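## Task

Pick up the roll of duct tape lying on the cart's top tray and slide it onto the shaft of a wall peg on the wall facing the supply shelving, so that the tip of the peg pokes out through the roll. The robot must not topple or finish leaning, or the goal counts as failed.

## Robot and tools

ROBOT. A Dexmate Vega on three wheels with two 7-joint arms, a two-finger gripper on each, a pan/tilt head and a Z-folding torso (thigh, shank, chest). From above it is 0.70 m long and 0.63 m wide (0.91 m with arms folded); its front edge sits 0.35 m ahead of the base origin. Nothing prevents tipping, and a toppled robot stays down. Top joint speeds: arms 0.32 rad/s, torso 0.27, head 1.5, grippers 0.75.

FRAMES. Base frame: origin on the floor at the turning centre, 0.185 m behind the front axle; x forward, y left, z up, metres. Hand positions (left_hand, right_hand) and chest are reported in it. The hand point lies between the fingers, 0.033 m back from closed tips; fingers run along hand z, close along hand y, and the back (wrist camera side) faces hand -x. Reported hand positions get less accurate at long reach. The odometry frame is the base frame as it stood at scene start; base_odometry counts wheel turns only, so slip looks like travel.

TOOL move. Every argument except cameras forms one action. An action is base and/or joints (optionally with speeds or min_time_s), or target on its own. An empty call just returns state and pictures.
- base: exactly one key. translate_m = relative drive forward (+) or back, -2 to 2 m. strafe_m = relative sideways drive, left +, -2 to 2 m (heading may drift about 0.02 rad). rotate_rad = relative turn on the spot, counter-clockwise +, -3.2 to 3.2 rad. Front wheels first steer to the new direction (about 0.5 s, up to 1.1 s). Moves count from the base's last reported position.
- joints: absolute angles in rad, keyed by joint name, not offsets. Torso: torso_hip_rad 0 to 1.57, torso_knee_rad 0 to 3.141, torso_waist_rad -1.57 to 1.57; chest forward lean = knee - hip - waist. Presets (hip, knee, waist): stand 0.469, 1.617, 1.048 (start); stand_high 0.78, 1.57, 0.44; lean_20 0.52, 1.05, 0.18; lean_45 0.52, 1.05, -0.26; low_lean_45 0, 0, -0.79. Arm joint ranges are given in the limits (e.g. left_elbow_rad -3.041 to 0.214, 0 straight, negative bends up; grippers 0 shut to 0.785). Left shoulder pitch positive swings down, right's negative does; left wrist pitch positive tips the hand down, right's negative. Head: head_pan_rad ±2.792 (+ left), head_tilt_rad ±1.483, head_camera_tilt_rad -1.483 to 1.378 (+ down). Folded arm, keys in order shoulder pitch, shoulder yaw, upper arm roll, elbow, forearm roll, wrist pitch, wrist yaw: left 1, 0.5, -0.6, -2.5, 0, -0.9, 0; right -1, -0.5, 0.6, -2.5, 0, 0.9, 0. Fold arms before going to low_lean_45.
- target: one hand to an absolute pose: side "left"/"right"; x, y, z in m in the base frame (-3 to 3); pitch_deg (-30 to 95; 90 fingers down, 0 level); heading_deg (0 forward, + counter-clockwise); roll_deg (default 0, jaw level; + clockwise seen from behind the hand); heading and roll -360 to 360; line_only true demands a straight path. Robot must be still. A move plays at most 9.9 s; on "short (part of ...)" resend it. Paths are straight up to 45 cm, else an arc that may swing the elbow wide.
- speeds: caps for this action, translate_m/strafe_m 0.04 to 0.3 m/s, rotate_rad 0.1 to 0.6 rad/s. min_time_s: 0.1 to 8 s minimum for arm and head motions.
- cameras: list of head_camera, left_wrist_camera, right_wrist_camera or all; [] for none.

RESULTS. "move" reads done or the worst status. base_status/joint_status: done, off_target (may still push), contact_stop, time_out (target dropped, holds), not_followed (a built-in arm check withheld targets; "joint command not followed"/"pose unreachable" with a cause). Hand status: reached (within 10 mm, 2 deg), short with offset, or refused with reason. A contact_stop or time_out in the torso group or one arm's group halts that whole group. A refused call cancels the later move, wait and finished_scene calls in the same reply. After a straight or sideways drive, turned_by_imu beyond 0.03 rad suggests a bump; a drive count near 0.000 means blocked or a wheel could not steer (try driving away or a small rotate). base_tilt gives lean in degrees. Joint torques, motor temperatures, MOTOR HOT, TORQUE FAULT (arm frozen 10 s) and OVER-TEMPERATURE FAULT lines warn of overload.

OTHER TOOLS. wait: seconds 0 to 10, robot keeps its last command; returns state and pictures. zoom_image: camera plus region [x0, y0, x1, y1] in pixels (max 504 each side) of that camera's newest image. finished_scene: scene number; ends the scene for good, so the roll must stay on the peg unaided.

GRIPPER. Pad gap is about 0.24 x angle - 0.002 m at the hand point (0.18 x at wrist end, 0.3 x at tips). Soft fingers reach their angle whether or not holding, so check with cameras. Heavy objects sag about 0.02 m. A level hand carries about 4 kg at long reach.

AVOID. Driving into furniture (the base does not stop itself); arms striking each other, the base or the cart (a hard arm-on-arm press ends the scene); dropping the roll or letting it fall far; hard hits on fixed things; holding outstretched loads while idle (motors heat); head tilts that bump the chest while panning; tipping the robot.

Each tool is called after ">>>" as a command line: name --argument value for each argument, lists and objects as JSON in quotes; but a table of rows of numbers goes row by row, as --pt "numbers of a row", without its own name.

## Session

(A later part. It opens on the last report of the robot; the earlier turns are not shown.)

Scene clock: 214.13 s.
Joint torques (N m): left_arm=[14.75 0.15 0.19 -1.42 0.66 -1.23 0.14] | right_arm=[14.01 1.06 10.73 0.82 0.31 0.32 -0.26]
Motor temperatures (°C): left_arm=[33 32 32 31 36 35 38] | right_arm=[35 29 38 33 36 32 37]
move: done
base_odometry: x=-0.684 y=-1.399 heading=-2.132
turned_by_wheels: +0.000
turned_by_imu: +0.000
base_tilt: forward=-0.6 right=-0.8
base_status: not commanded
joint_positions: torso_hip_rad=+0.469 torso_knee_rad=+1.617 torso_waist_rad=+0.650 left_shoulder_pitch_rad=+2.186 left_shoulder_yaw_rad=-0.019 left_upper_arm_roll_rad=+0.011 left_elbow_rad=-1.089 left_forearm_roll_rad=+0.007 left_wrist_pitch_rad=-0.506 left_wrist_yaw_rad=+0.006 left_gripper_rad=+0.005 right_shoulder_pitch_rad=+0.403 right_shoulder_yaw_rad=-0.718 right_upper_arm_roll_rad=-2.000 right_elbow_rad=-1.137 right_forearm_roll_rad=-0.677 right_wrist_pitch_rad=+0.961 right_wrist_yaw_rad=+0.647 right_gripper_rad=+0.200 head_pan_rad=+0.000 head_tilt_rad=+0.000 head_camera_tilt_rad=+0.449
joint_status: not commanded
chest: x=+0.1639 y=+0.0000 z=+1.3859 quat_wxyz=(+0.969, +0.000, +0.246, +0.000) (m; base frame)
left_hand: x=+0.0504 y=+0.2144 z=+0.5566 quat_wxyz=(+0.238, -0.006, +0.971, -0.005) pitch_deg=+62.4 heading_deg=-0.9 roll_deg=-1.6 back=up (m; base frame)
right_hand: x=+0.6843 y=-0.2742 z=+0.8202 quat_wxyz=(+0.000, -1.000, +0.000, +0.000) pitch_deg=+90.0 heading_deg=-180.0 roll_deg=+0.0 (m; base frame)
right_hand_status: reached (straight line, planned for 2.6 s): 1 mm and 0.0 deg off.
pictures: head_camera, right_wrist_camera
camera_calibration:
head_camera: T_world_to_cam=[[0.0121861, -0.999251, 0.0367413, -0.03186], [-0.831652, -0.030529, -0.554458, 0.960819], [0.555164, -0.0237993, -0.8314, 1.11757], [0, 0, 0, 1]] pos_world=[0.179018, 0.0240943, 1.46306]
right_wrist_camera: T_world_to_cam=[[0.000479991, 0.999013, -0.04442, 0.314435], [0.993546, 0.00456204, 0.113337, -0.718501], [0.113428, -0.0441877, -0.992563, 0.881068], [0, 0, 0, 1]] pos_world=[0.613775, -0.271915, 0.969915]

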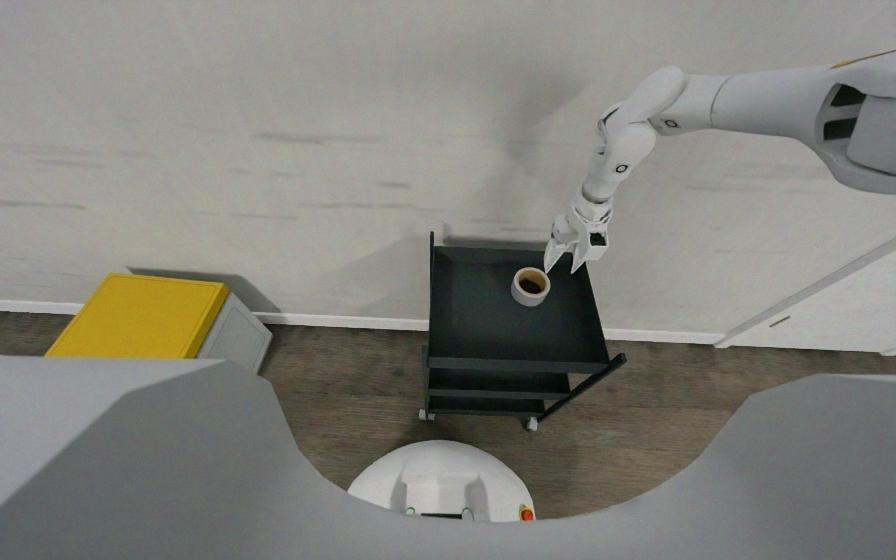

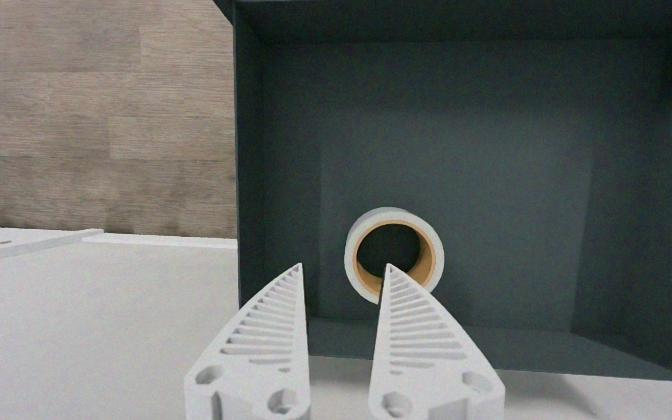

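>>> move --target '{"side":"right","x":0.690,"y":-0.268,"z":0.755,"pitch_deg":90,"heading_deg":180,"roll_deg":0,"line_only":true}' --cameras '["head_camera","right_wrist_camera"]'

>>> zoom_image --camera "head_camera" --region '[440, 200, 640, 360]'

>>> zoom_image --camera "right_wrist_camera" --region '[220, 180, 480, 380]'

Scene clock: 225.37 s.
Joint torques (N m): left_arm=[16.29 -0.35 2.77 -1.47 0.3 -1.71 0.03] | right_arm=[12.6 3.6 1.09 1.39 -0.01 0.3 -0.28]
Motor temperatures (°C): left_arm=[33 32 32 31 36 35 38] | right_arm=[35 29 38 33 36 32 37]
move: done
base_odometry: x=-0.684 y=-1.399 heading=-2.132
turned_by_wheels: +0.000
turned_by_imu: +0.000
base_tilt: forward=-0.3 right=-0.9
base_status: not commanded
joint_positions: torso_hip_rad=+0.469 torso_knee_rad=+1.617 torso_waist_rad=+0.650 left_shoulder_pitch_rad=+2.186 left_shoulder_yaw_rad=-0.019 left_upper_arm_roll_rad=+0.011 left_elbow_rad=-1.089 left_forearm_roll_rad=+0.007 left_wrist_pitch_rad=-0.506 left_wrist_yaw_rad=+0.006 left_gripper_rad=+0.005 right_shoulder_pitch_rad=+0.269 right_shoulder_yaw_rad=-0.561 right_upper_arm_roll_rad=-2.005 right_elbow_rad=-0.886 right_forearm_roll_rad=-0.812 right_wrist_pitch_rad=+0.946 right_wrist_yaw_rad=+0.459 right_gripper_rad=+0.200 head_pan_rad=+0.000 head_tilt_rad=+0.000 head_camera_tilt_rad=+0.449
joint_status: not commanded
chest: x=+0.1639 y=+0.0000 z=+1.3859 quat_wxyz=(+0.969, +0.000, +0.246, +0.000) (m; base frame)
left_hand: x=+0.0504 y=+0.2144 z=+0.5566 quat_wxyz=(+0.238, -0.006, +0.971, -0.005) pitch_deg=+62.4 heading_deg=-0.9 roll_deg=-1.6 back=up (m; base frame)
right_hand: x=+0.6902 y=-0.2680 z=+0.7563 quat_wxyz=(+0.000, -1.000, +0.000, +0.000) pitch_deg=+90.0 heading_deg=+180.0 roll_deg=+0.0 (m; base frame)
right_hand_status: reached (straight line, planned for 1.1 s): 1 mm and 0.0 deg off.
pictures: head_camera, right_wrist_camera
camera_calibration:
head_camera: T_world_to_cam=[[0.0121861, -0.999251, 0.0367413, -0.03186], [-0.831652, -0.030529, -0.554458, 0.960819], [0.555164, -0.0237993, -0.8314, 1.11757], [0, 0, 0, 1]] pos_world=[0.179018, 0.0240943, 1.46306]
right_wrist_camera: T_world_to_cam=[[0.000746579, 0.999041, -0.0437849, 0.304667], [0.993432, 0.0042688, 0.11434, -0.717949], [0.114418, -0.0435827, -0.992476, 0.81663], [0, 0, 0, 1]] pos_world=[0.619569, -0.265719, 0.905917]

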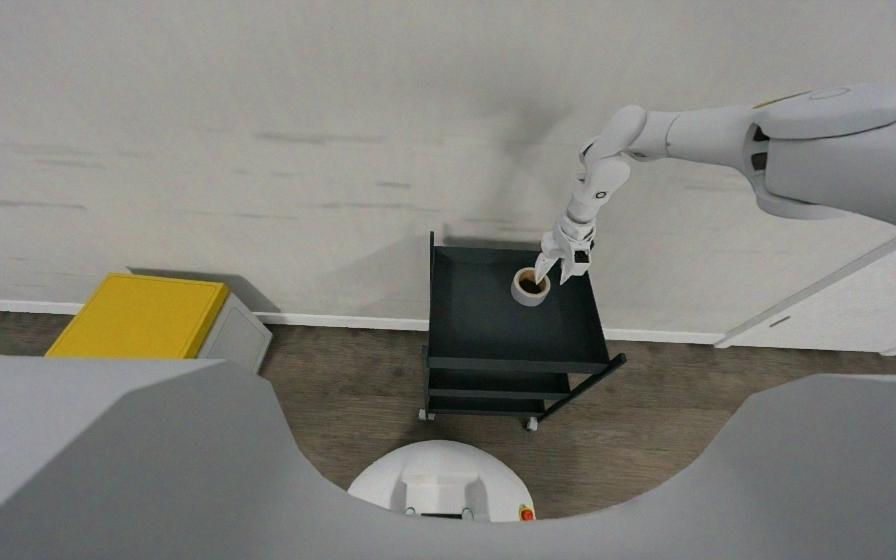

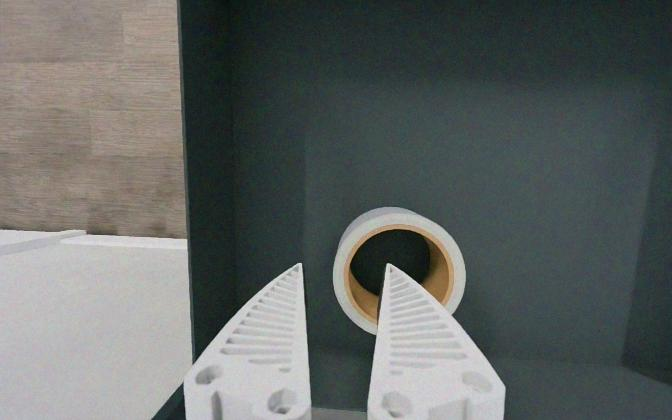

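Scaled by 2.520 from the camera's 896x560 image, which has a finer 960x600 frame.

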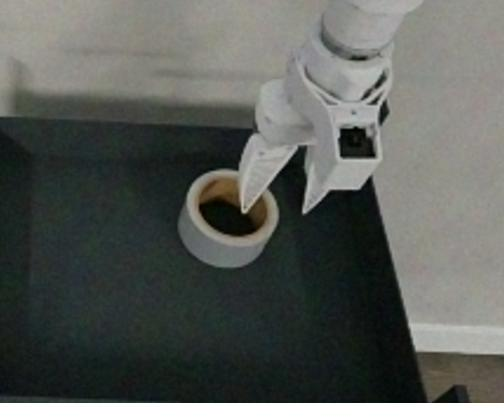

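Scaled by 1.938 from the camera's 672x420 image, which has a finer 960x600 frame.

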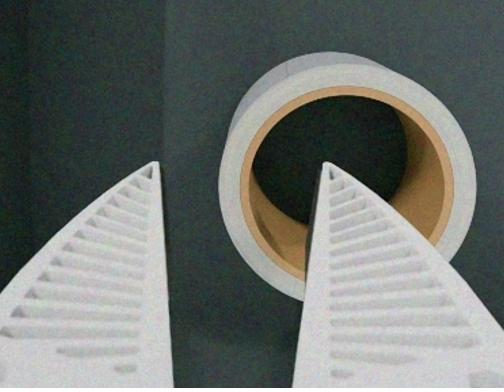

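>>> move --target '{"side":"right","x":0.692,"y":-0.268,"z":0.711,"pitch_deg":90,"heading_deg":180,"roll_deg":0,"line_only":true}' --cameras '["right_wrist_camera"]'

>>> zoom_image --camera "right_wrist_camera" --region '[250, 180, 500, 380]'

Scene clock: 243.17 s.
Joint torques (N m): left_arm=[14.34 -1.79 0.41 0.16 0.43 -1.47 0.43] | right_arm=[13.87 1.21 0.5 2.63 -0.08 0.38 -0.19]
Motor temperatures (°C): left_arm=[34 32 32 31 36 35 38] | right_arm=[34 29 37 33 36 32 37]
move: done
base_odometry: x=-0.684 y=-1.399 heading=-2.132
turned_by_wheels: +0.000
turned_by_imu: -0.001
base_tilt: forward=-0.7 right=-0.7
base_status: not commanded
joint_positions: torso_hip_rad=+0.469 torso_knee_rad=+1.617 torso_waist_rad=+0.650 left_shoulder_pitch_rad=+2.186 left_shoulder_yaw_rad=-0.019 left_upper_arm_roll_rad=+0.011 left_elbow_rad=-1.089 left_forearm_roll_rad=+0.007 left_wrist_pitch_rad=-0.506 left_wrist_yaw_rad=+0.006 left_gripper_rad=+0.005 right_shoulder_pitch_rad=+0.158 right_shoulder_yaw_rad=-0.376 right_upper_arm_roll_rad=-2.040 right_elbow_rad=-0.558 right_forearm_roll_rad=-0.941 right_wrist_pitch_rad=+0.975 right_wrist_yaw_rad=+0.230 right_gripper_rad=+0.200 head_pan_rad=+0.000 head_tilt_rad=+0.000 head_camera_tilt_rad=+0.449
joint_status: not commanded
chest: x=+0.1639 y=+0.0000 z=+1.3859 quat_wxyz=(+0.969, +0.000, +0.246, +0.000) (m; base frame)
left_hand: x=+0.0504 y=+0.2144 z=+0.5566 quat_wxyz=(+0.238, -0.006, +0.971, -0.005) pitch_deg=+62.4 heading_deg=-0.9 roll_deg=-1.6 back=up (m; base frame)
right_hand: x=+0.6923 y=-0.2679 z=+0.7117 quat_wxyz=(+0.000, -1.000, +0.000, +0.000) pitch_deg=+90.0 heading_deg=+180.0 roll_deg=+0.0 (m; base frame)
right_hand_status: reached (straight line, planned for 1.4 s): 1 mm and 0.0 deg off.
pictures: right_wrist_camera
camera_calibration:
right_wrist_camera: T_world_to_cam=[[0.000746579, 0.999041, -0.0437849, 0.302712], [0.993432, 0.0042688, 0.11434, -0.714935], [0.114418, -0.0435827, -0.992476, 0.772126], [0, 0, 0, 1]] pos_world=[0.621669, -0.265719, 0.861317]

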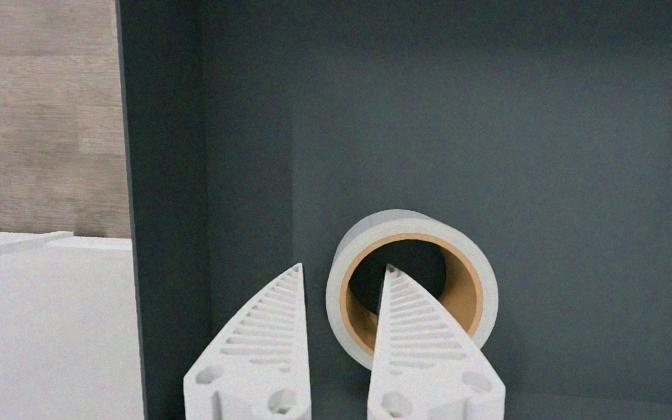

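Scaled by 2.016 from the camera's 672x420 image, which has a finer 960x600 frame.

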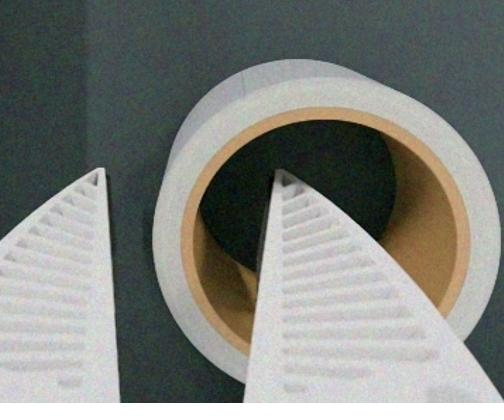

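>>> move --target '{"side":"right","x":0.685,"y":-0.268,"z":0.707,"pitch_deg":90,"heading_deg":180,"roll_deg":0,"line_only":true}' --cameras '[]'

>>> move --joints '{"right_gripper_rad":0.0}' --cameras '["right_wrist_camera"]'

>>> move --target '{"side":"right","x":0.685,"y":-0.268,"z":0.80,"pitch_deg":90,"heading_deg":180,"roll_deg":0,"line_only":true}' --cameras '["right_wrist_camera","head_camera"]'

Scene clock: 253.97 s.
Joint torques (N m): left_arm=[12.5 0.78 -1.11 0.7 0.41 -1.7 0.2] | right_arm=[34.45 -1.77 6.95 -0.76 0.8 0.07 0.11]
Motor temperatures (°C): left_arm=[34 32 32 31 36 34 38] | right_arm=[34 29 37 33 36 32 37]
move: done
base_odometry: x=-0.684 y=-1.399 heading=-2.132
turned_by_wheels: +0.000
turned_by_imu: +0.000
base_tilt: forward=-0.6 right=-0.8
base_status: not commanded
joint_positions: torso_hip_rad=+0.469 torso_knee_rad=+1.617 torso_waist_rad=+0.650 left_shoulder_pitch_rad=+2.186 left_shoulder_yaw_rad=-0.019 left_upper_arm_roll_rad=+0.011 left_elbow_rad=-1.089 left_forearm_roll_rad=+0.007 left_wrist_pitch_rad=-0.506 left_wrist_yaw_rad=+0.006 left_gripper_rad=+0.005 right_shoulder_pitch_rad=+0.160 right_shoulder_yaw_rad=-0.425 right_upper_arm_roll_rad=-2.030 right_elbow_rad=-0.650 right_forearm_roll_rad=-0.918 right_wrist_pitch_rad=+0.938 right_wrist_yaw_rad=+0.284 right_gripper_rad=+0.200 head_pan_rad=+0.000 head_tilt_rad=+0.000 head_camera_tilt_rad=+0.449
joint_status: not commanded
chest: x=+0.1639 y=+0.0000 z=+1.3859 quat_wxyz=(+0.969, +0.000, +0.246, +0.000) (m; base frame)
left_hand: x=+0.0504 y=+0.2144 z=+0.5566 quat_wxyz=(+0.238, -0.006, +0.971, -0.005) pitch_deg=+62.4 heading_deg=-0.9 roll_deg=-1.6 back=up (m; base frame)
right_hand: x=+0.6850 y=-0.2682 z=+0.7069 quat_wxyz=(+0.000, -1.000, +0.000, +0.000) pitch_deg=+90.0 heading_deg=-180.0 roll_deg=+0.0 (m; base frame)
right_hand_status: reached (straight line, planned for 0.6 s): 0 mm and 0.0 deg off.
pictures: none
No camera images: "cameras" was empty.

Scene clock: 254.67 s.
Joint torques (N m): left_arm=[15.48 -1.22 0.57 -0.79 0.78 -0.98 0.18] | right_arm=[36.39 -2.31 6.93 0.94 0.41 -0.93 -0.13]
Motor temperatures (°C): left_arm=[34 32 32 31 36 34 38] | right_arm=[34 29 37 33 36 32 37]
move: done
base_odometry: x=-0.684 y=-1.399 heading=-2.132
turned_by_wheels: +0.000
turned_by_imu: +0.000
base_tilt: forward=-0.6 right=-0.9
base_status: not commanded
joint_positions: torso_hip_rad=+0.469 torso_knee_rad=+1.617 torso_waist_rad=+0.650 left_shoulder_pitch_rad=+2.186 left_shoulder_yaw_rad=-0.019 left_upper_arm_roll_rad=+0.011 left_elbow_rad=-1.089 left_forearm_roll_rad=+0.007 left_wrist_pitch_rad=-0.506 left_wrist_yaw_rad=+0.006 left_gripper_rad=+0.005 right_shoulder_pitch_rad=+0.160 right_shoulder_yaw_rad=-0.427 right_upper_arm_roll_rad=-2.030 right_elbow_rad=-0.653 right_forearm_roll_rad=-0.917 right_wrist_pitch_rad=+0.937 right_wrist_yaw_rad=+0.286 right_gripper_rad=+0.000 head_pan_rad=+0.000 head_tilt_rad=+0.000 head_camera_tilt_rad=+0.449
joint_status: all done
chest: x=+0.1639 y=+0.0000 z=+1.3859 quat_wxyz=(+0.969, +0.000, +0.246, +0.000) (m; base frame)
left_hand: x=+0.0504 y=+0.2144 z=+0.5566 quat_wxyz=(+0.238, -0.006, +0.971, -0.005) pitch_deg=+62.4 heading_deg=-0.9 roll_deg=-1.6 back=up (m; base frame)
right_hand: x=+0.6847 y=-0.2681 z=+0.7068 quat_wxyz=(+0.000, -1.000, +0.000, +0.000) pitch_deg=+90.0 heading_deg=-180.0 roll_deg=+0.0 (m; base frame)
pictures: right_wrist_camera
camera_calibration:
right_wrist_camera: T_world_to_cam=[[0.000364294, 0.999017, -0.0443286, 0.303298], [0.993559, 0.00466164, 0.113223, -0.705957], [0.113318, -0.0440843, -0.99258, 0.768844], [0, 0, 0, 1]] pos_world=[0.614176, -0.265815, 0.856515]

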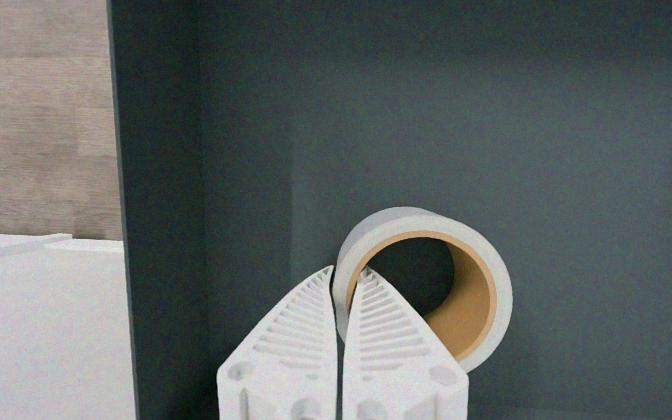

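Scene clock: 257.67 s.
Joint torques (N m): left_arm=[14.31 1.83 -0.79 -0.73 0.29 -1.34 -0.33] | right_arm=[35.73 -3.43 10.26 -0.26 1.08 0.5 0.14]
Motor temperatures (°C): left_arm=[34 32 32 31 36 34 38] | right_arm=[35 29 37 33 36 32 37]
move: done
base_odometry: x=-0.684 y=-1.399 heading=-2.132
turned_by_wheels: +0.000
turned_by_imu: +0.000
base_tilt: forward=-0.6 right=-0.7
base_status: not commanded
joint_positions: torso_hip_rad=+0.469 torso_knee_rad=+1.617 torso_waist_rad=+0.650 left_shoulder_pitch_rad=+2.186 left_shoulder_yaw_rad=-0.019 left_upper_arm_roll_rad=+0.011 left_elbow_rad=-1.089 left_forearm_roll_rad=+0.007 left_wrist_pitch_rad=-0.506 left_wrist_yaw_rad=+0.006 left_gripper_rad=+0.005 right_shoulder_pitch_rad=+0.347 right_shoulder_yaw_rad=-0.679 right_upper_arm_roll_rad=-1.977 right_elbow_rad=-1.082 right_forearm_roll_rad=-0.716 right_wrist_pitch_rad=+0.948 right_wrist_yaw_rad=+0.616 right_gripper_rad=+0.000 head_pan_rad=+0.000 head_tilt_rad=+0.000 head_camera_tilt_rad=+0.449
joint_status: not commanded
chest: x=+0.1639 y=+0.0000 z=+1.3859 quat_wxyz=(+0.969, +0.000, +0.246, +0.000) (m; base frame)
left_hand: x=+0.0504 y=+0.2144 z=+0.5566 quat_wxyz=(+0.238, -0.006, +0.971, -0.005) pitch_deg=+62.4 heading_deg=-0.9 roll_deg=-1.6 back=up (m; base frame)
right_hand: x=+0.6847 y=-0.2682 z=+0.7985 quat_wxyz=(+0.000, -1.000, +0.000, +0.000) pitch_deg=+90.0 heading_deg=+180.0 roll_deg=+0.0 (m; base frame)
right_hand_status: reached (straight line, planned for 1.7 s): 2 mm and 0.0 deg off.
pictures: head_camera, right_wrist_camera
camera_calibration:
head_camera: T_world_to_cam=[[0.0121861, -0.999251, 0.0367413, -0.03186], [-0.831652, -0.030529, -0.554458, 0.960819], [0.555164, -0.0237993, -0.8314, 1.11757], [0, 0, 0, 1]] pos_world=[0.179018, 0.0240943, 1.46306]
right_wrist_camera: T_world_to_cam=[[0.000680903, 0.999009, -0.0444924, 0.307421], [0.993559, 0.00436591, 0.113235, -0.716529], [0.113317, -0.0442829, -0.992572, 0.859788], [0, 0, 0, 1]] pos_world=[0.614276, -0.265915, 0.948215]

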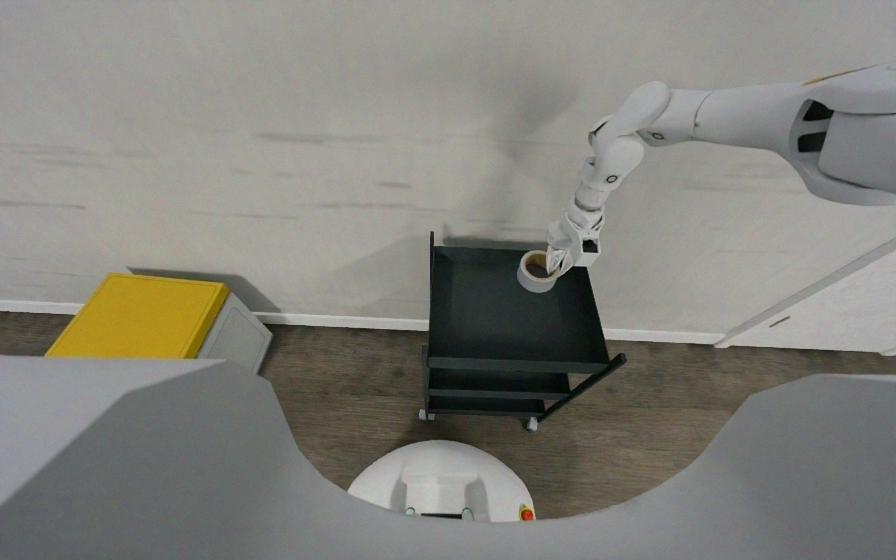

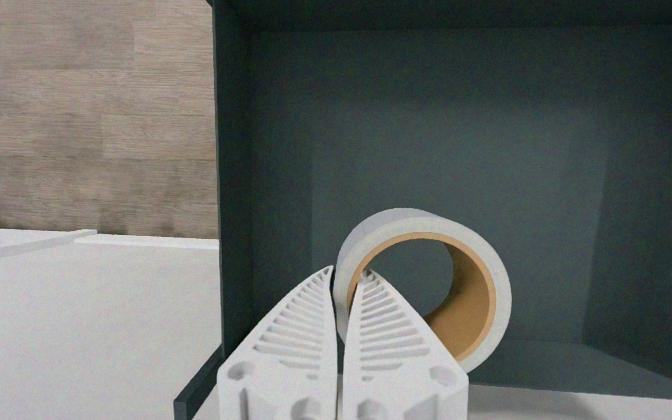

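>>> move --target '{"side":"right","x":0.685,"y":-0.268,"z":0.93,"pitch_deg":90,"heading_deg":180,"roll_deg":0,"line_only":true}' --cameras '[]'

>>> move --base '{"translate_m":-0.7}' --joints '{"torso_waist_rad":0.8}' --cameras '["right_wrist_camera"]'

Scene clock: 265.47 s.
Joint torques (N m): left_arm=[15.23 0.55 2.99 0.06 -0.24 -1.83 -0.18] | right_arm=[36 0.39 4.94 0.14 1.43 0.27 0.45]
Motor temperatures (°C): left_arm=[34 32 32 31 36 34 38] | right_arm=[35 29 38 32 36 32 37]
move: done
base_odometry: x=-0.684 y=-1.399 heading=-2.132
turned_by_wheels: +0.000
turned_by_imu: -0.001
base_tilt: forward=-0.5 right=-0.8
base_status: not commanded
joint_positions: torso_hip_rad=+0.469 torso_knee_rad=+1.617 torso_waist_rad=+0.650 left_shoulder_pitch_rad=+2.186 left_shoulder_yaw_rad=-0.019 left_upper_arm_roll_rad=+0.011 left_elbow_rad=-1.089 left_forearm_roll_rad=+0.007 left_wrist_pitch_rad=-0.506 left_wrist_yaw_rad=+0.006 left_gripper_rad=+0.005 right_shoulder_pitch_rad=+0.592 right_shoulder_yaw_rad=-0.821 right_upper_arm_roll_rad=-1.982 right_elbow_rad=-1.302 right_forearm_roll_rad=-0.414 right_wrist_pitch_rad=+1.036 right_wrist_yaw_rad=+0.927 right_gripper_rad=+0.000 head_pan_rad=+0.000 head_tilt_rad=+0.000 head_camera_tilt_rad=+0.449
joint_status: not commanded
chest: x=+0.1639 y=+0.0000 z=+1.3859 quat_wxyz=(+0.969, +0.000, +0.246, +0.000) (m; base frame)
left_hand: x=+0.0504 y=+0.2144 z=+0.5566 quat_wxyz=(+0.238, -0.006, +0.971, -0.005) pitch_deg=+62.4 heading_deg=-0.9 roll_deg=-1.6 back=up (m; base frame)
right_hand: x=+0.6851 y=-0.2680 z=+0.9281 quat_wxyz=(+0.000, -1.000, +0.000, +0.000) pitch_deg=+90.0 heading_deg=+180.0 roll_deg=+0.0 (m; base frame)
right_hand_status: reached (straight line, planned for 1.4 s): 2 mm and 0.0 deg off.
pictures: none
No camera images: "cameras" was empty.

Scene clock: 269.53 s.
Joint torques (N m): left_arm=[12 -0.02 0.51 -0.77 -0.21 -1.89 0.69] | right_arm=[35.93 0.49 5.43 -1.08 1.1 -0.23 0.13]
Motor temperatures (°C): left_arm=[34 32 32 31 36 34 38] | right_arm=[36 29 38 32 36 32 37]
move: done
base_odometry: x=-0.311 y=-0.807 heading=-2.134
turned_by_wheels: -0.001
turned_by_imu: +0.000
base_tilt: forward=-0.5 right=-0.9
base_status: done
joint_positions: torso_hip_rad=+0.469 torso_knee_rad=+1.617 torso_waist_rad=+0.800 left_shoulder_pitch_rad=+2.186 left_shoulder_yaw_rad=-0.019 left_upper_arm_roll_rad=+0.011 left_elbow_rad=-1.089 left_forearm_roll_rad=+0.007 left_wrist_pitch_rad=-0.506 left_wrist_yaw_rad=+0.006 left_gripper_rad=+0.005 right_shoulder_pitch_rad=+0.595 right_shoulder_yaw_rad=-0.823 right_upper_arm_roll_rad=-1.983 right_elbow_rad=-1.304 right_forearm_roll_rad=-0.410 right_wrist_pitch_rad=+1.037 right_wrist_yaw_rad=+0.931 right_gripper_rad=+0.000 head_pan_rad=+0.000 head_tilt_rad=+0.000 head_camera_tilt_rad=+0.449
joint_status: all done
chest: x=+0.0995 y=+0.0000 z=+1.4053 quat_wxyz=(+0.985, +0.000, +0.173, +0.000) (m; base frame)
left_hand: x=+0.1110 y=+0.2144 z=+0.5683 quat_wxyz=(+0.310, -0.005, +0.951, -0.006) pitch_deg=+53.8 heading_deg=-0.7 roll_deg=-1.4 back=up (m; base frame)
right_hand: x=+0.6827 y=-0.2679 z=+1.0321 quat_wxyz=(+0.000, -0.997, +0.000, -0.075) pitch_deg=+81.4 heading_deg=+0.0 roll_deg=+0.0 (m; base frame)
pictures: right_wrist_camera
camera_calibration:
right_wrist_camera: T_world_to_cam=[[0.00701155, 0.99903, -0.0434616, 0.31215], [0.965388, 0.00456937, 0.260778, -0.873948], [0.260723, -0.0437858, -0.96442, 0.962354], [0, 0, 0, 1]] pos_world=[0.590602, -0.265717, 1.16959]

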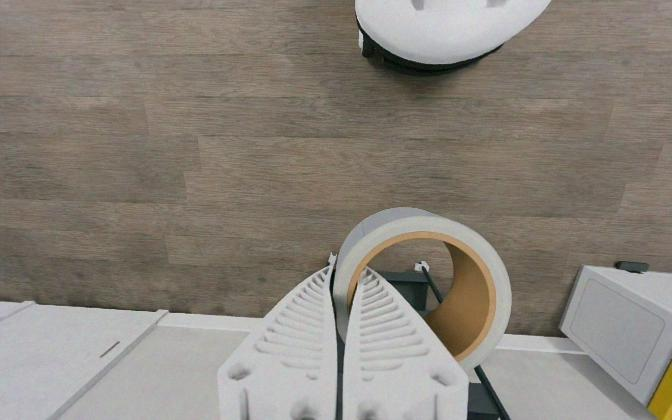

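>>> move --target '{"side":"right","x":0.56,"y":-0.28,"z":0.95,"pitch_deg":0,"heading_deg":0,"roll_deg":0}' --cameras '["right_wrist_camera","head_camera"]'

Scene clock: 286.73 s.
Joint torques (N m): left_arm=[10.98 0.21 1.79 -0.4 0.52 -2.11 -0.25] | right_arm=[-3.55 -8.16 7.68 -4.77 -1.08 2.54 -0.38]
Motor temperatures (°C): left_arm=[33 32 32 31 36 34 38] | right_arm=[35 29 38 32 36 32 37]
move: done
base_odometry: x=-0.311 y=-0.807 heading=-2.134
turned_by_wheels: +0.000
turned_by_imu: -0.001
base_tilt: forward=-0.7 right=-0.8
base_status: not commanded
joint_positions: torso_hip_rad=+0.469 torso_knee_rad=+1.617 torso_waist_rad=+0.800 left_shoulder_pitch_rad=+2.186 left_shoulder_yaw_rad=-0.019 left_upper_arm_roll_rad=+0.011 left_elbow_rad=-1.089 left_forearm_roll_rad=+0.007 left_wrist_pitch_rad=-0.506 left_wrist_yaw_rad=+0.006 left_gripper_rad=+0.005 right_shoulder_pitch_rad=-1.378 right_shoulder_yaw_rad=-1.071 right_upper_arm_roll_rad=-1.107 right_elbow_rad=-1.697 right_forearm_roll_rad=+0.405 right_wrist_pitch_rad=+0.894 right_wrist_yaw_rad=-1.020 right_gripper_rad=+0.000 head_pan_rad=+0.000 head_tilt_rad=+0.000 head_camera_tilt_rad=+0.449
joint_status: not commanded
chest: x=+0.0995 y=+0.0000 z=+1.4053 quat_wxyz=(+0.985, +0.000, +0.173, +0.000) (m; base frame)
left_hand: x=+0.1110 y=+0.2144 z=+0.5683 quat_wxyz=(+0.310, -0.005, +0.951, -0.006) pitch_deg=+53.8 heading_deg=-0.7 roll_deg=-1.4 back=up (m; base frame)
right_hand: x=+0.5612 y=-0.2777 z=+0.9512 quat_wxyz=(+0.708, -0.002, +0.706, +0.002) pitch_deg=-0.2 heading_deg=+0.3 roll_deg=+0.0 back=up (m; base frame)
right_hand_status: reached (checked arc [a long move; over the whole arc the hand travels 0.94 m to end 0.15 m from its start, up to 0.40 m off the straight line; right_shoulder_pitch_rad turns most, 1.98 rad; on the way or at its end the hand turns up to 180 deg from its attitude at the start], planned for 6.5 s): 3 mm and 0.4 deg off.
pictures: head_camera, right_wrist_camera
camera_calibration:
head_camera: T_world_to_cam=[[0.00656054, -0.999251, 0.0381491, -0.033205], [-0.739544, -0.0305268, -0.672415, 1.07452], [0.673076, -0.0238016, -0.73919, 1.0282], [0, 0, 0, 1]] pos_world=[0.102811, 0.0240943, 1.48383]
right_wrist_camera: T_world_to_cam=[[0.0501074, -0.998744, 0.0000924134, -0.301169], [-0.110675, -0.00564457, -0.993841, 1.05895], [0.992593, 0.0497885, -0.110819, -0.28108], [0, 0, 0, 1]] pos_world=[0.411288, -0.280819, 1.02131]

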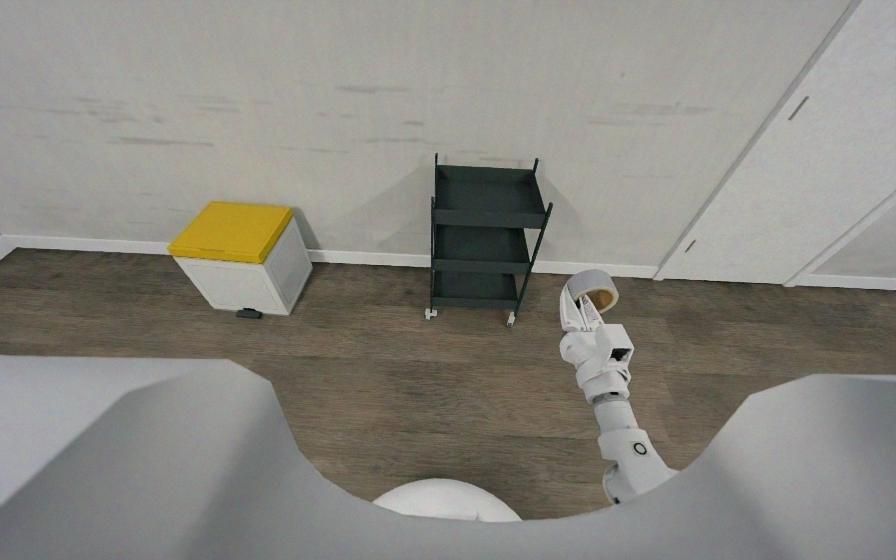

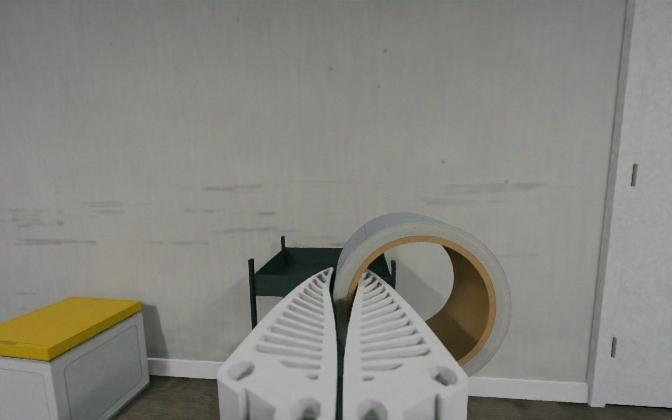

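>>> move --base '{"rotate_rad":-1.457}' --cameras '["head_camera"]'

Scene clock: 292.37 s.
Joint torques (N m): left_arm=[11.79 -0.68 0.38 -0.93 0.91 -2.67 0.11] | right_arm=[-4.36 -8.34 6.67 -4.79 -1.25 2.14 -0.32]
Motor temperatures (°C): left_arm=[33 32 32 31 36 34 38] | right_arm=[35 29 38 33 36 32 37]
move: done
base_odometry: x=-0.310 y=-0.807 heading=+2.691
turned_by_wheels: -1.459
turned_by_imu: -1.455
base_tilt: forward=-0.5 right=-0.8
base_status: done
joint_positions: torso_hip_rad=+0.469 torso_knee_rad=+1.617 torso_waist_rad=+0.800 left_shoulder_pitch_rad=+2.186 left_shoulder_yaw_rad=-0.019 left_upper_arm_roll_rad=+0.011 left_elbow_rad=-1.089 left_forearm_roll_rad=+0.007 left_wrist_pitch_rad=-0.506 left_wrist_yaw_rad=+0.006 left_gripper_rad=+0.005 right_shoulder_pitch_rad=-1.382 right_shoulder_yaw_rad=-1.072 right_upper_arm_roll_rad=-1.105 right_elbow_rad=-1.698 right_forearm_roll_rad=+0.406 right_wrist_pitch_rad=+0.893 right_wrist_yaw_rad=-1.024 right_gripper_rad=+0.000 head_pan_rad=+0.000 head_tilt_rad=+0.000 head_camera_tilt_rad=+0.449
joint_status: not commanded
chest: x=+0.0995 y=+0.0000 z=+1.4053 quat_wxyz=(+0.985, +0.000, +0.173, +0.000) (m; base frame)
left_hand: x=+0.1110 y=+0.2144 z=+0.5683 quat_wxyz=(+0.310, -0.005, +0.951, -0.006) pitch_deg=+53.8 heading_deg=-0.7 roll_deg=-1.4 back=up (m; base frame)
right_hand: x=+0.5600 y=-0.2799 z=+0.9500 quat_wxyz=(+0.707, +0.000, +0.707, +0.000) pitch_deg=+0.0 heading_deg=+0.0 roll_deg=+0.0 back=up (m; base frame)
pictures: head_camera
camera_calibration:
head_camera: T_world_to_cam=[[0.00656054, -0.999251, 0.0381491, -0.033205], [-0.739544, -0.0305268, -0.672415, 1.07452], [0.673076, -0.0238016, -0.73919, 1.0282], [0, 0, 0, 1]] pos_world=[0.102811, 0.0240943, 1.48383]

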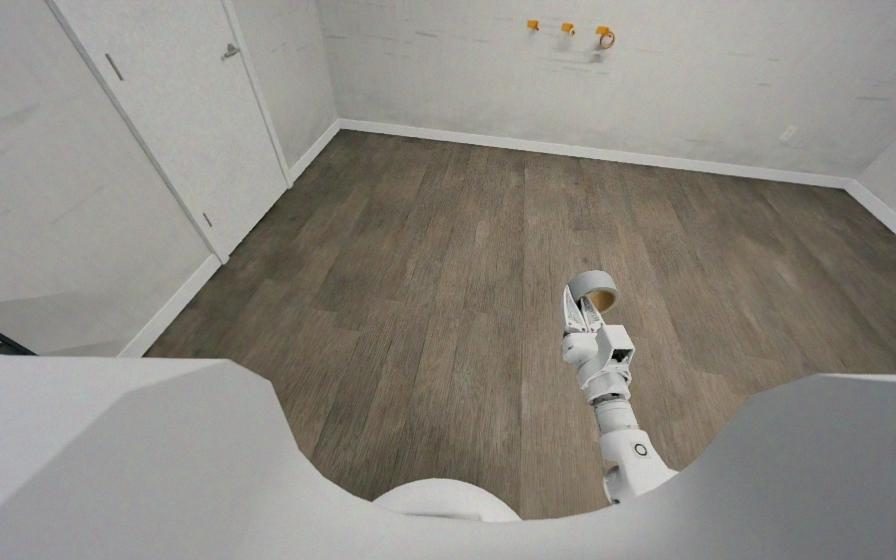

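>>> move --base '{"translate_m":2.0}' --cameras '[]'

>>> move --base '{"rotate_rad":-0.13}' --joints '{"head_camera_tilt_rad":0.3}' --cameras '["head_camera","right_wrist_camera"]'

Scene clock: 304.20 s.
Joint torques (N m): left_arm=[9.68 -0.61 2.04 -1.31 0.2 -0.49 0.14] | right_arm=[-4.25 -7.34 6.32 -3.7 -1.2 2.6 -0.04]
Motor temperatures (°C): left_arm=[33 32 32 31 36 34 38] | right_arm=[34 29 38 33 36 32 37]
move: done
base_odometry: x=-2.108 y=+0.068 heading=+2.689
turned_by_wheels: -0.002
turned_by_imu: -0.014
base_tilt: forward=-0.6 right=-0.9
base_status: done
joint_positions: torso_hip_rad=+0.469 torso_knee_rad=+1.617 torso_waist_rad=+0.800 left_shoulder_pitch_rad=+2.186 left_shoulder_yaw_rad=-0.019 left_upper_arm_roll_rad=+0.011 left_elbow_rad=-1.089 left_forearm_roll_rad=+0.007 left_wrist_pitch_rad=-0.506 left_wrist_yaw_rad=+0.006 left_gripper_rad=+0.005 right_shoulder_pitch_rad=-1.382 right_shoulder_yaw_rad=-1.072 right_upper_arm_roll_rad=-1.105 right_elbow_rad=-1.698 right_forearm_roll_rad=+0.406 right_wrist_pitch_rad=+0.893 right_wrist_yaw_rad=-1.024 right_gripper_rad=+0.000 head_pan_rad=+0.000 head_tilt_rad=+0.000 head_camera_tilt_rad=+0.449
joint_status: not commanded
chest: x=+0.0996 y=+0.0000 z=+1.4052 quat_wxyz=(+0.985, +0.000, +0.173, +0.000) (m; base frame)
left_hand: x=+0.1111 y=+0.2144 z=+0.5682 quat_wxyz=(+0.310, -0.005, +0.951, -0.006) pitch_deg=+53.8 heading_deg=-0.7 roll_deg=-1.4 back=up (m; base frame)
right_hand: x=+0.5601 y=-0.2799 z=+0.9499 quat_wxyz=(+0.707, +0.000, +0.707, +0.000) pitch_deg=+0.0 heading_deg=+0.0 roll_deg=+0.0 back=up (m; base frame)
pictures: none
No camera images: "cameras" was empty.

Scene clock: 306.47 s.
Joint torques (N m): left_arm=[10.51 -2.6 -1.35 -1.74 -0.07 -2.73 0.09] | right_arm=[-2.78 -7.6 5.82 -3.7 -1.39 3.77 -0.15]
Motor temperatures (°C): left_arm=[33 32 32 31 36 34 38] | right_arm=[34 29 38 33 36 32 37]
move: done
base_odometry: x=-2.108 y=+0.068 heading=+2.559
turned_by_wheels: -0.130
turned_by_imu: -0.132
base_tilt: forward=-0.6 right=-0.6
base_status: done
joint_positions: torso_hip_rad=+0.469 torso_knee_rad=+1.617 torso_waist_rad=+0.800 left_shoulder_pitch_rad=+2.186 left_shoulder_yaw_rad=-0.019 left_upper_arm_roll_rad=+0.011 left_elbow_rad=-1.089 left_forearm_roll_rad=+0.007 left_wrist_pitch_rad=-0.506 left_wrist_yaw_rad=+0.006 left_gripper_rad=+0.005 right_shoulder_pitch_rad=-1.382 right_shoulder_yaw_rad=-1.072 right_upper_arm_roll_rad=-1.105 right_elbow_rad=-1.698 right_forearm_roll_rad=+0.406 right_wrist_pitch_rad=+0.893 right_wrist_yaw_rad=-1.024 right_gripper_rad=+0.000 head_pan_rad=+0.000 head_tilt_rad=+0.000 head_camera_tilt_rad=+0.301
joint_status: all done
chest: x=+0.0996 y=+0.0000 z=+1.4052 quat_wxyz=(+0.985, +0.000, +0.173, +0.000) (m; base frame)
left_hand: x=+0.1111 y=+0.2144 z=+0.5682 quat_wxyz=(+0.310, -0.005, +0.951, -0.006) pitch_deg=+53.8 heading_deg=-0.7 roll_deg=-1.4 back=up (m; base frame)
right_hand: x=+0.5601 y=-0.2800 z=+0.9499 quat_wxyz=(+0.707, +0.000, +0.707, +0.000) pitch_deg=+0.0 heading_deg=+0.0 roll_deg=+0.0 back=up (m; base frame)
pictures: head_camera, right_wrist_camera
camera_calibration:
head_camera: T_world_to_cam=[[0.000907455, -0.999247, 0.0387784, -0.0338584], [-0.631846, -0.0306299, -0.774488, 1.22089], [0.775093, -0.0237992, -0.631398, 0.86265], [0, 0, 0, 1]] pos_world=[0.102809, 0.0240931, 1.49155]
right_wrist_camera: T_world_to_cam=[[0.0441186, -0.999026, -0.000475734, -0.299529], [-0.114128, -0.004567, -0.993456, 1.0594], [0.992486, 0.0438841, -0.114219, -0.278353], [0, 0, 0, 1]] pos_world=[0.410384, -0.282184, 1.02053]

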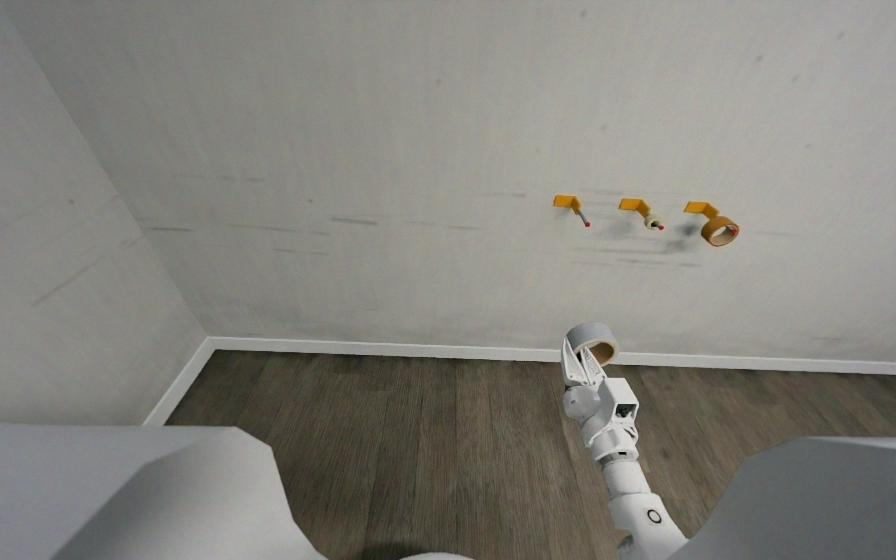

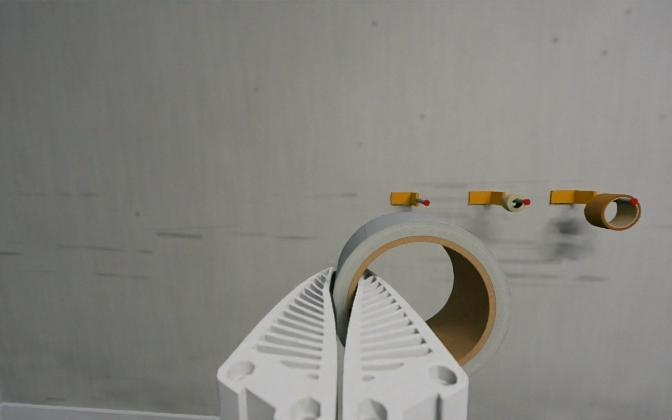

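>>> zoom_image --camera "head_camera" --region '[200, 320, 440, 380]'

>>> zoom_image --camera "head_camera" --region '[656, 330, 896, 390]'

>>> zoom_image --camera "right_wrist_camera" --region '[330, 160, 530, 300]'

>>> zoom_image --camera "head_camera" --region '[540, 180, 680, 250]'

Scaled by 2.100 from the camera's 896x560 image, which has a finer 960x600 frame.

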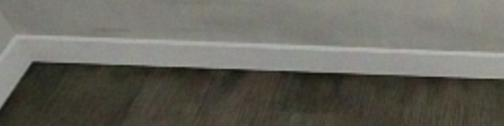

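Scaled by 2.100 from the camera's 896x560 image, which has a finer 960x600 frame.

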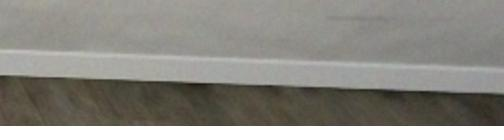

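Scaled by 2.520 from the camera's 672x420 image, which has a finer 960x600 frame.

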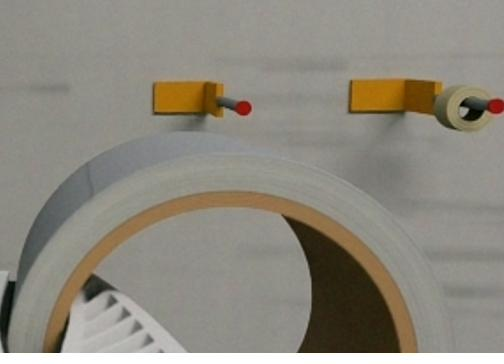

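Scaled by 3.600 from the camera's 896x560 image, which has a finer 960x600 frame.

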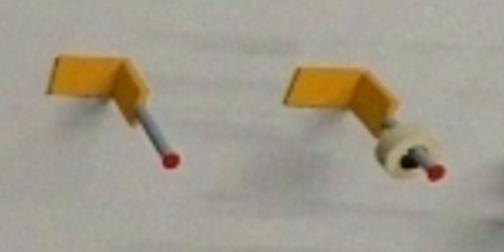

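>>> move --base '{"strafe_m":-0.17}' --cameras '[]'

>>> move --base '{"translate_m":0.35}' --cameras '["head_camera","right_wrist_camera"]'

>>> zoom_image --camera "right_wrist_camera" --region '[300, 140, 540, 300]'

>>> zoom_image --camera "head_camera" --region '[500, 200, 740, 380]'

Scene clock: 336.10 s.
Joint torques (N m): left_arm=[12.09 -1.83 -0.57 -2.46 0.11 -0.93 -0.12] | right_arm=[-2.94 -7.79 6.49 -3.99 -1.19 2.04 -0.16]
Motor temperatures (°C): left_arm=[33 32 32 31 35 34 38] | right_arm=[33 29 38 33 36 32 37]
move: done
base_odometry: x=-2.014 y=+0.209 heading=+2.556
turned_by_wheels: -0.003
turned_by_imu: +0.000
base_tilt: forward=-0.6 right=-0.7
base_status: done
joint_positions: torso_hip_rad=+0.469 torso_knee_rad=+1.617 torso_waist_rad=+0.800 left_shoulder_pitch_rad=+2.186 left_shoulder_yaw_rad=-0.019 left_upper_arm_roll_rad=+0.011 left_elbow_rad=-1.089 left_forearm_roll_rad=+0.007 left_wrist_pitch_rad=-0.506 left_wrist_yaw_rad=+0.006 left_gripper_rad=+0.005 right_shoulder_pitch_rad=-1.382 right_shoulder_yaw_rad=-1.072 right_upper_arm_roll_rad=-1.105 right_elbow_rad=-1.698 right_forearm_roll_rad=+0.406 right_wrist_pitch_rad=+0.893 right_wrist_yaw_rad=-1.024 right_gripper_rad=+0.000 head_pan_rad=+0.000 head_tilt_rad=+0.000 head_camera_tilt_rad=+0.301
joint_status: not commanded
chest: x=+0.0995 y=+0.0000 z=+1.4052 quat_wxyz=(+0.985, +0.000, +0.173, +0.000) (m; base frame)
left_hand: x=+0.1111 y=+0.2144 z=+0.5682 quat_wxyz=(+0.310, -0.005, +0.951, -0.006) pitch_deg=+53.8 heading_deg=-0.7 roll_deg=-1.4 back=up (m; base frame)
right_hand: x=+0.5601 y=-0.2800 z=+0.9499 quat_wxyz=(+0.707, +0.000, +0.707, +0.000) pitch_deg=+0.0 heading_deg=+0.0 roll_deg=+0.0 back=up (m; base frame)
pictures: none
No camera images: "cameras" was empty.

Scene clock: 339.47 s.
Joint torques (N m): left_arm=[11.09 0.8 1.72 -0.18 -0.04 -1.58 0.12] | right_arm=[-1.38 -7.41 6.44 -4.01 -1.2 2.71 -0.28]
Motor temperatures (°C): left_arm=[33 32 32 31 35 34 38] | right_arm=[33 29 38 33 36 32 37]
move: done
base_odometry: x=-2.306 y=+0.403 heading=+2.558
turned_by_wheels: +0.002
turned_by_imu: +0.001
base_tilt: forward=-0.4 right=-0.8
base_status: done
joint_positions: torso_hip_rad=+0.469 torso_knee_rad=+1.617 torso_waist_rad=+0.800 left_shoulder_pitch_rad=+2.186 left_shoulder_yaw_rad=-0.019 left_upper_arm_roll_rad=+0.011 left_elbow_rad=-1.089 left_forearm_roll_rad=+0.007 left_wrist_pitch_rad=-0.506 left_wrist_yaw_rad=+0.006 left_gripper_rad=+0.005 right_shoulder_pitch_rad=-1.382 right_shoulder_yaw_rad=-1.072 right_upper_arm_roll_rad=-1.105 right_elbow_rad=-1.698 right_forearm_roll_rad=+0.406 right_wrist_pitch_rad=+0.893 right_wrist_yaw_rad=-1.024 right_gripper_rad=+0.000 head_pan_rad=+0.000 head_tilt_rad=+0.000 head_camera_tilt_rad=+0.301
joint_status: not commanded
chest: x=+0.0996 y=+0.0000 z=+1.4052 quat_wxyz=(+0.985, +0.000, +0.173, +0.000) (m; base frame)
left_hand: x=+0.1111 y=+0.2144 z=+0.5682 quat_wxyz=(+0.310, -0.005, +0.951, -0.006) pitch_deg=+53.8 heading_deg=-0.7 roll_deg=-1.4 back=up (m; base frame)
right_hand: x=+0.5601 y=-0.2800 z=+0.9499 quat_wxyz=(+0.707, +0.000, +0.707, +0.000) pitch_deg=+0.0 heading_deg=+0.0 roll_deg=+0.0 back=up (m; base frame)
pictures: head_camera, right_wrist_camera
camera_calibration:
head_camera: T_world_to_cam=[[0.000907455, -0.999247, 0.0387784, -0.0338584], [-0.631846, -0.0306299, -0.774488, 1.22089], [0.775093, -0.0237992, -0.631398, 0.86265], [0, 0, 0, 1]] pos_world=[0.102809, 0.0240931, 1.49155]
right_wrist_camera: T_world_to_cam=[[0.0441181, -0.999026, -0.000480067, -0.299529], [-0.114128, -0.00456264, -0.993456, 1.05941], [0.992486, 0.0438841, -0.114219, -0.278452], [0, 0, 0, 1]] pos_world=[0.410484, -0.282184, 1.02053]

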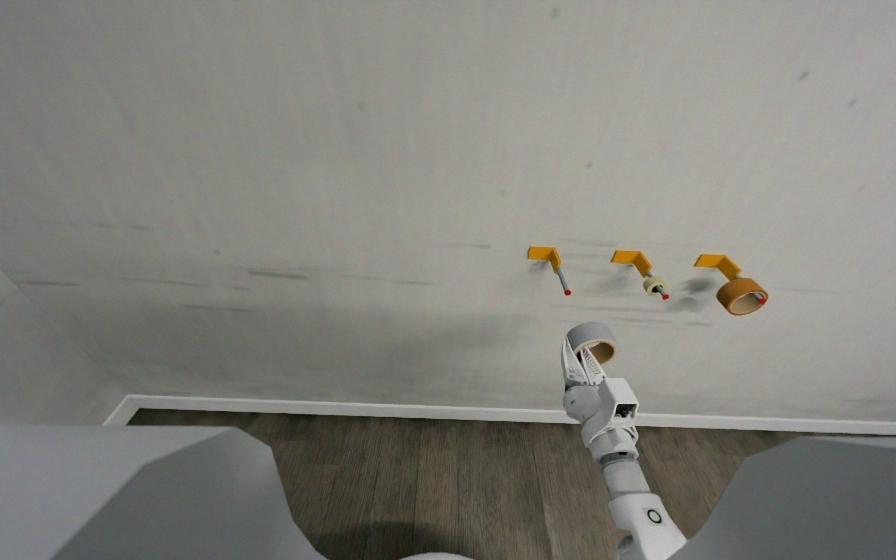

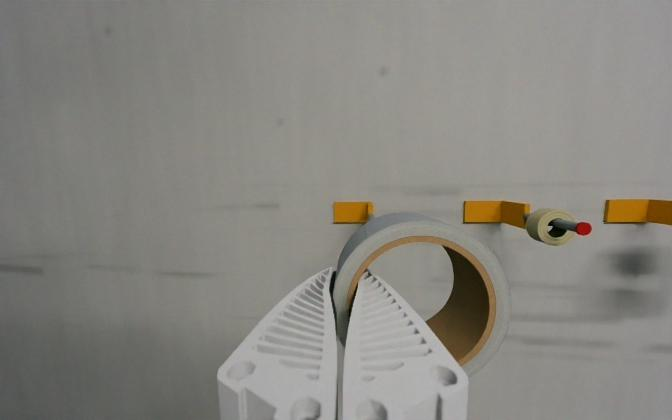

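Scaled by 2.100 from the camera's 672x420 image, which has a finer 960x600 frame.

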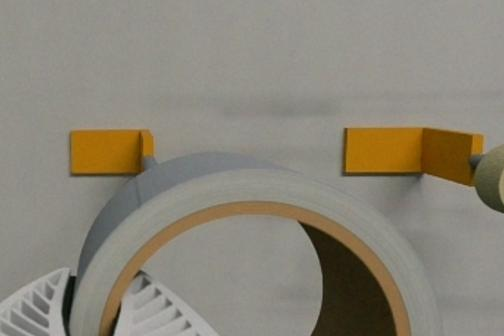

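Scaled by 2.100 from the camera's 896x560 image, which has a finer 960x600 frame.

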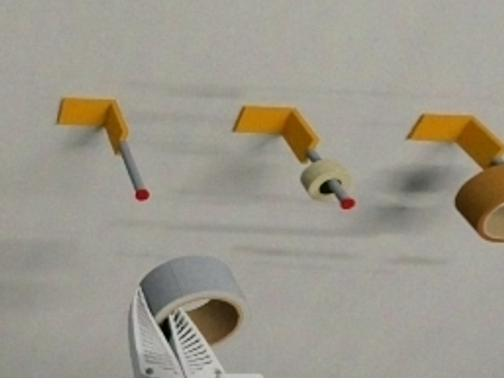

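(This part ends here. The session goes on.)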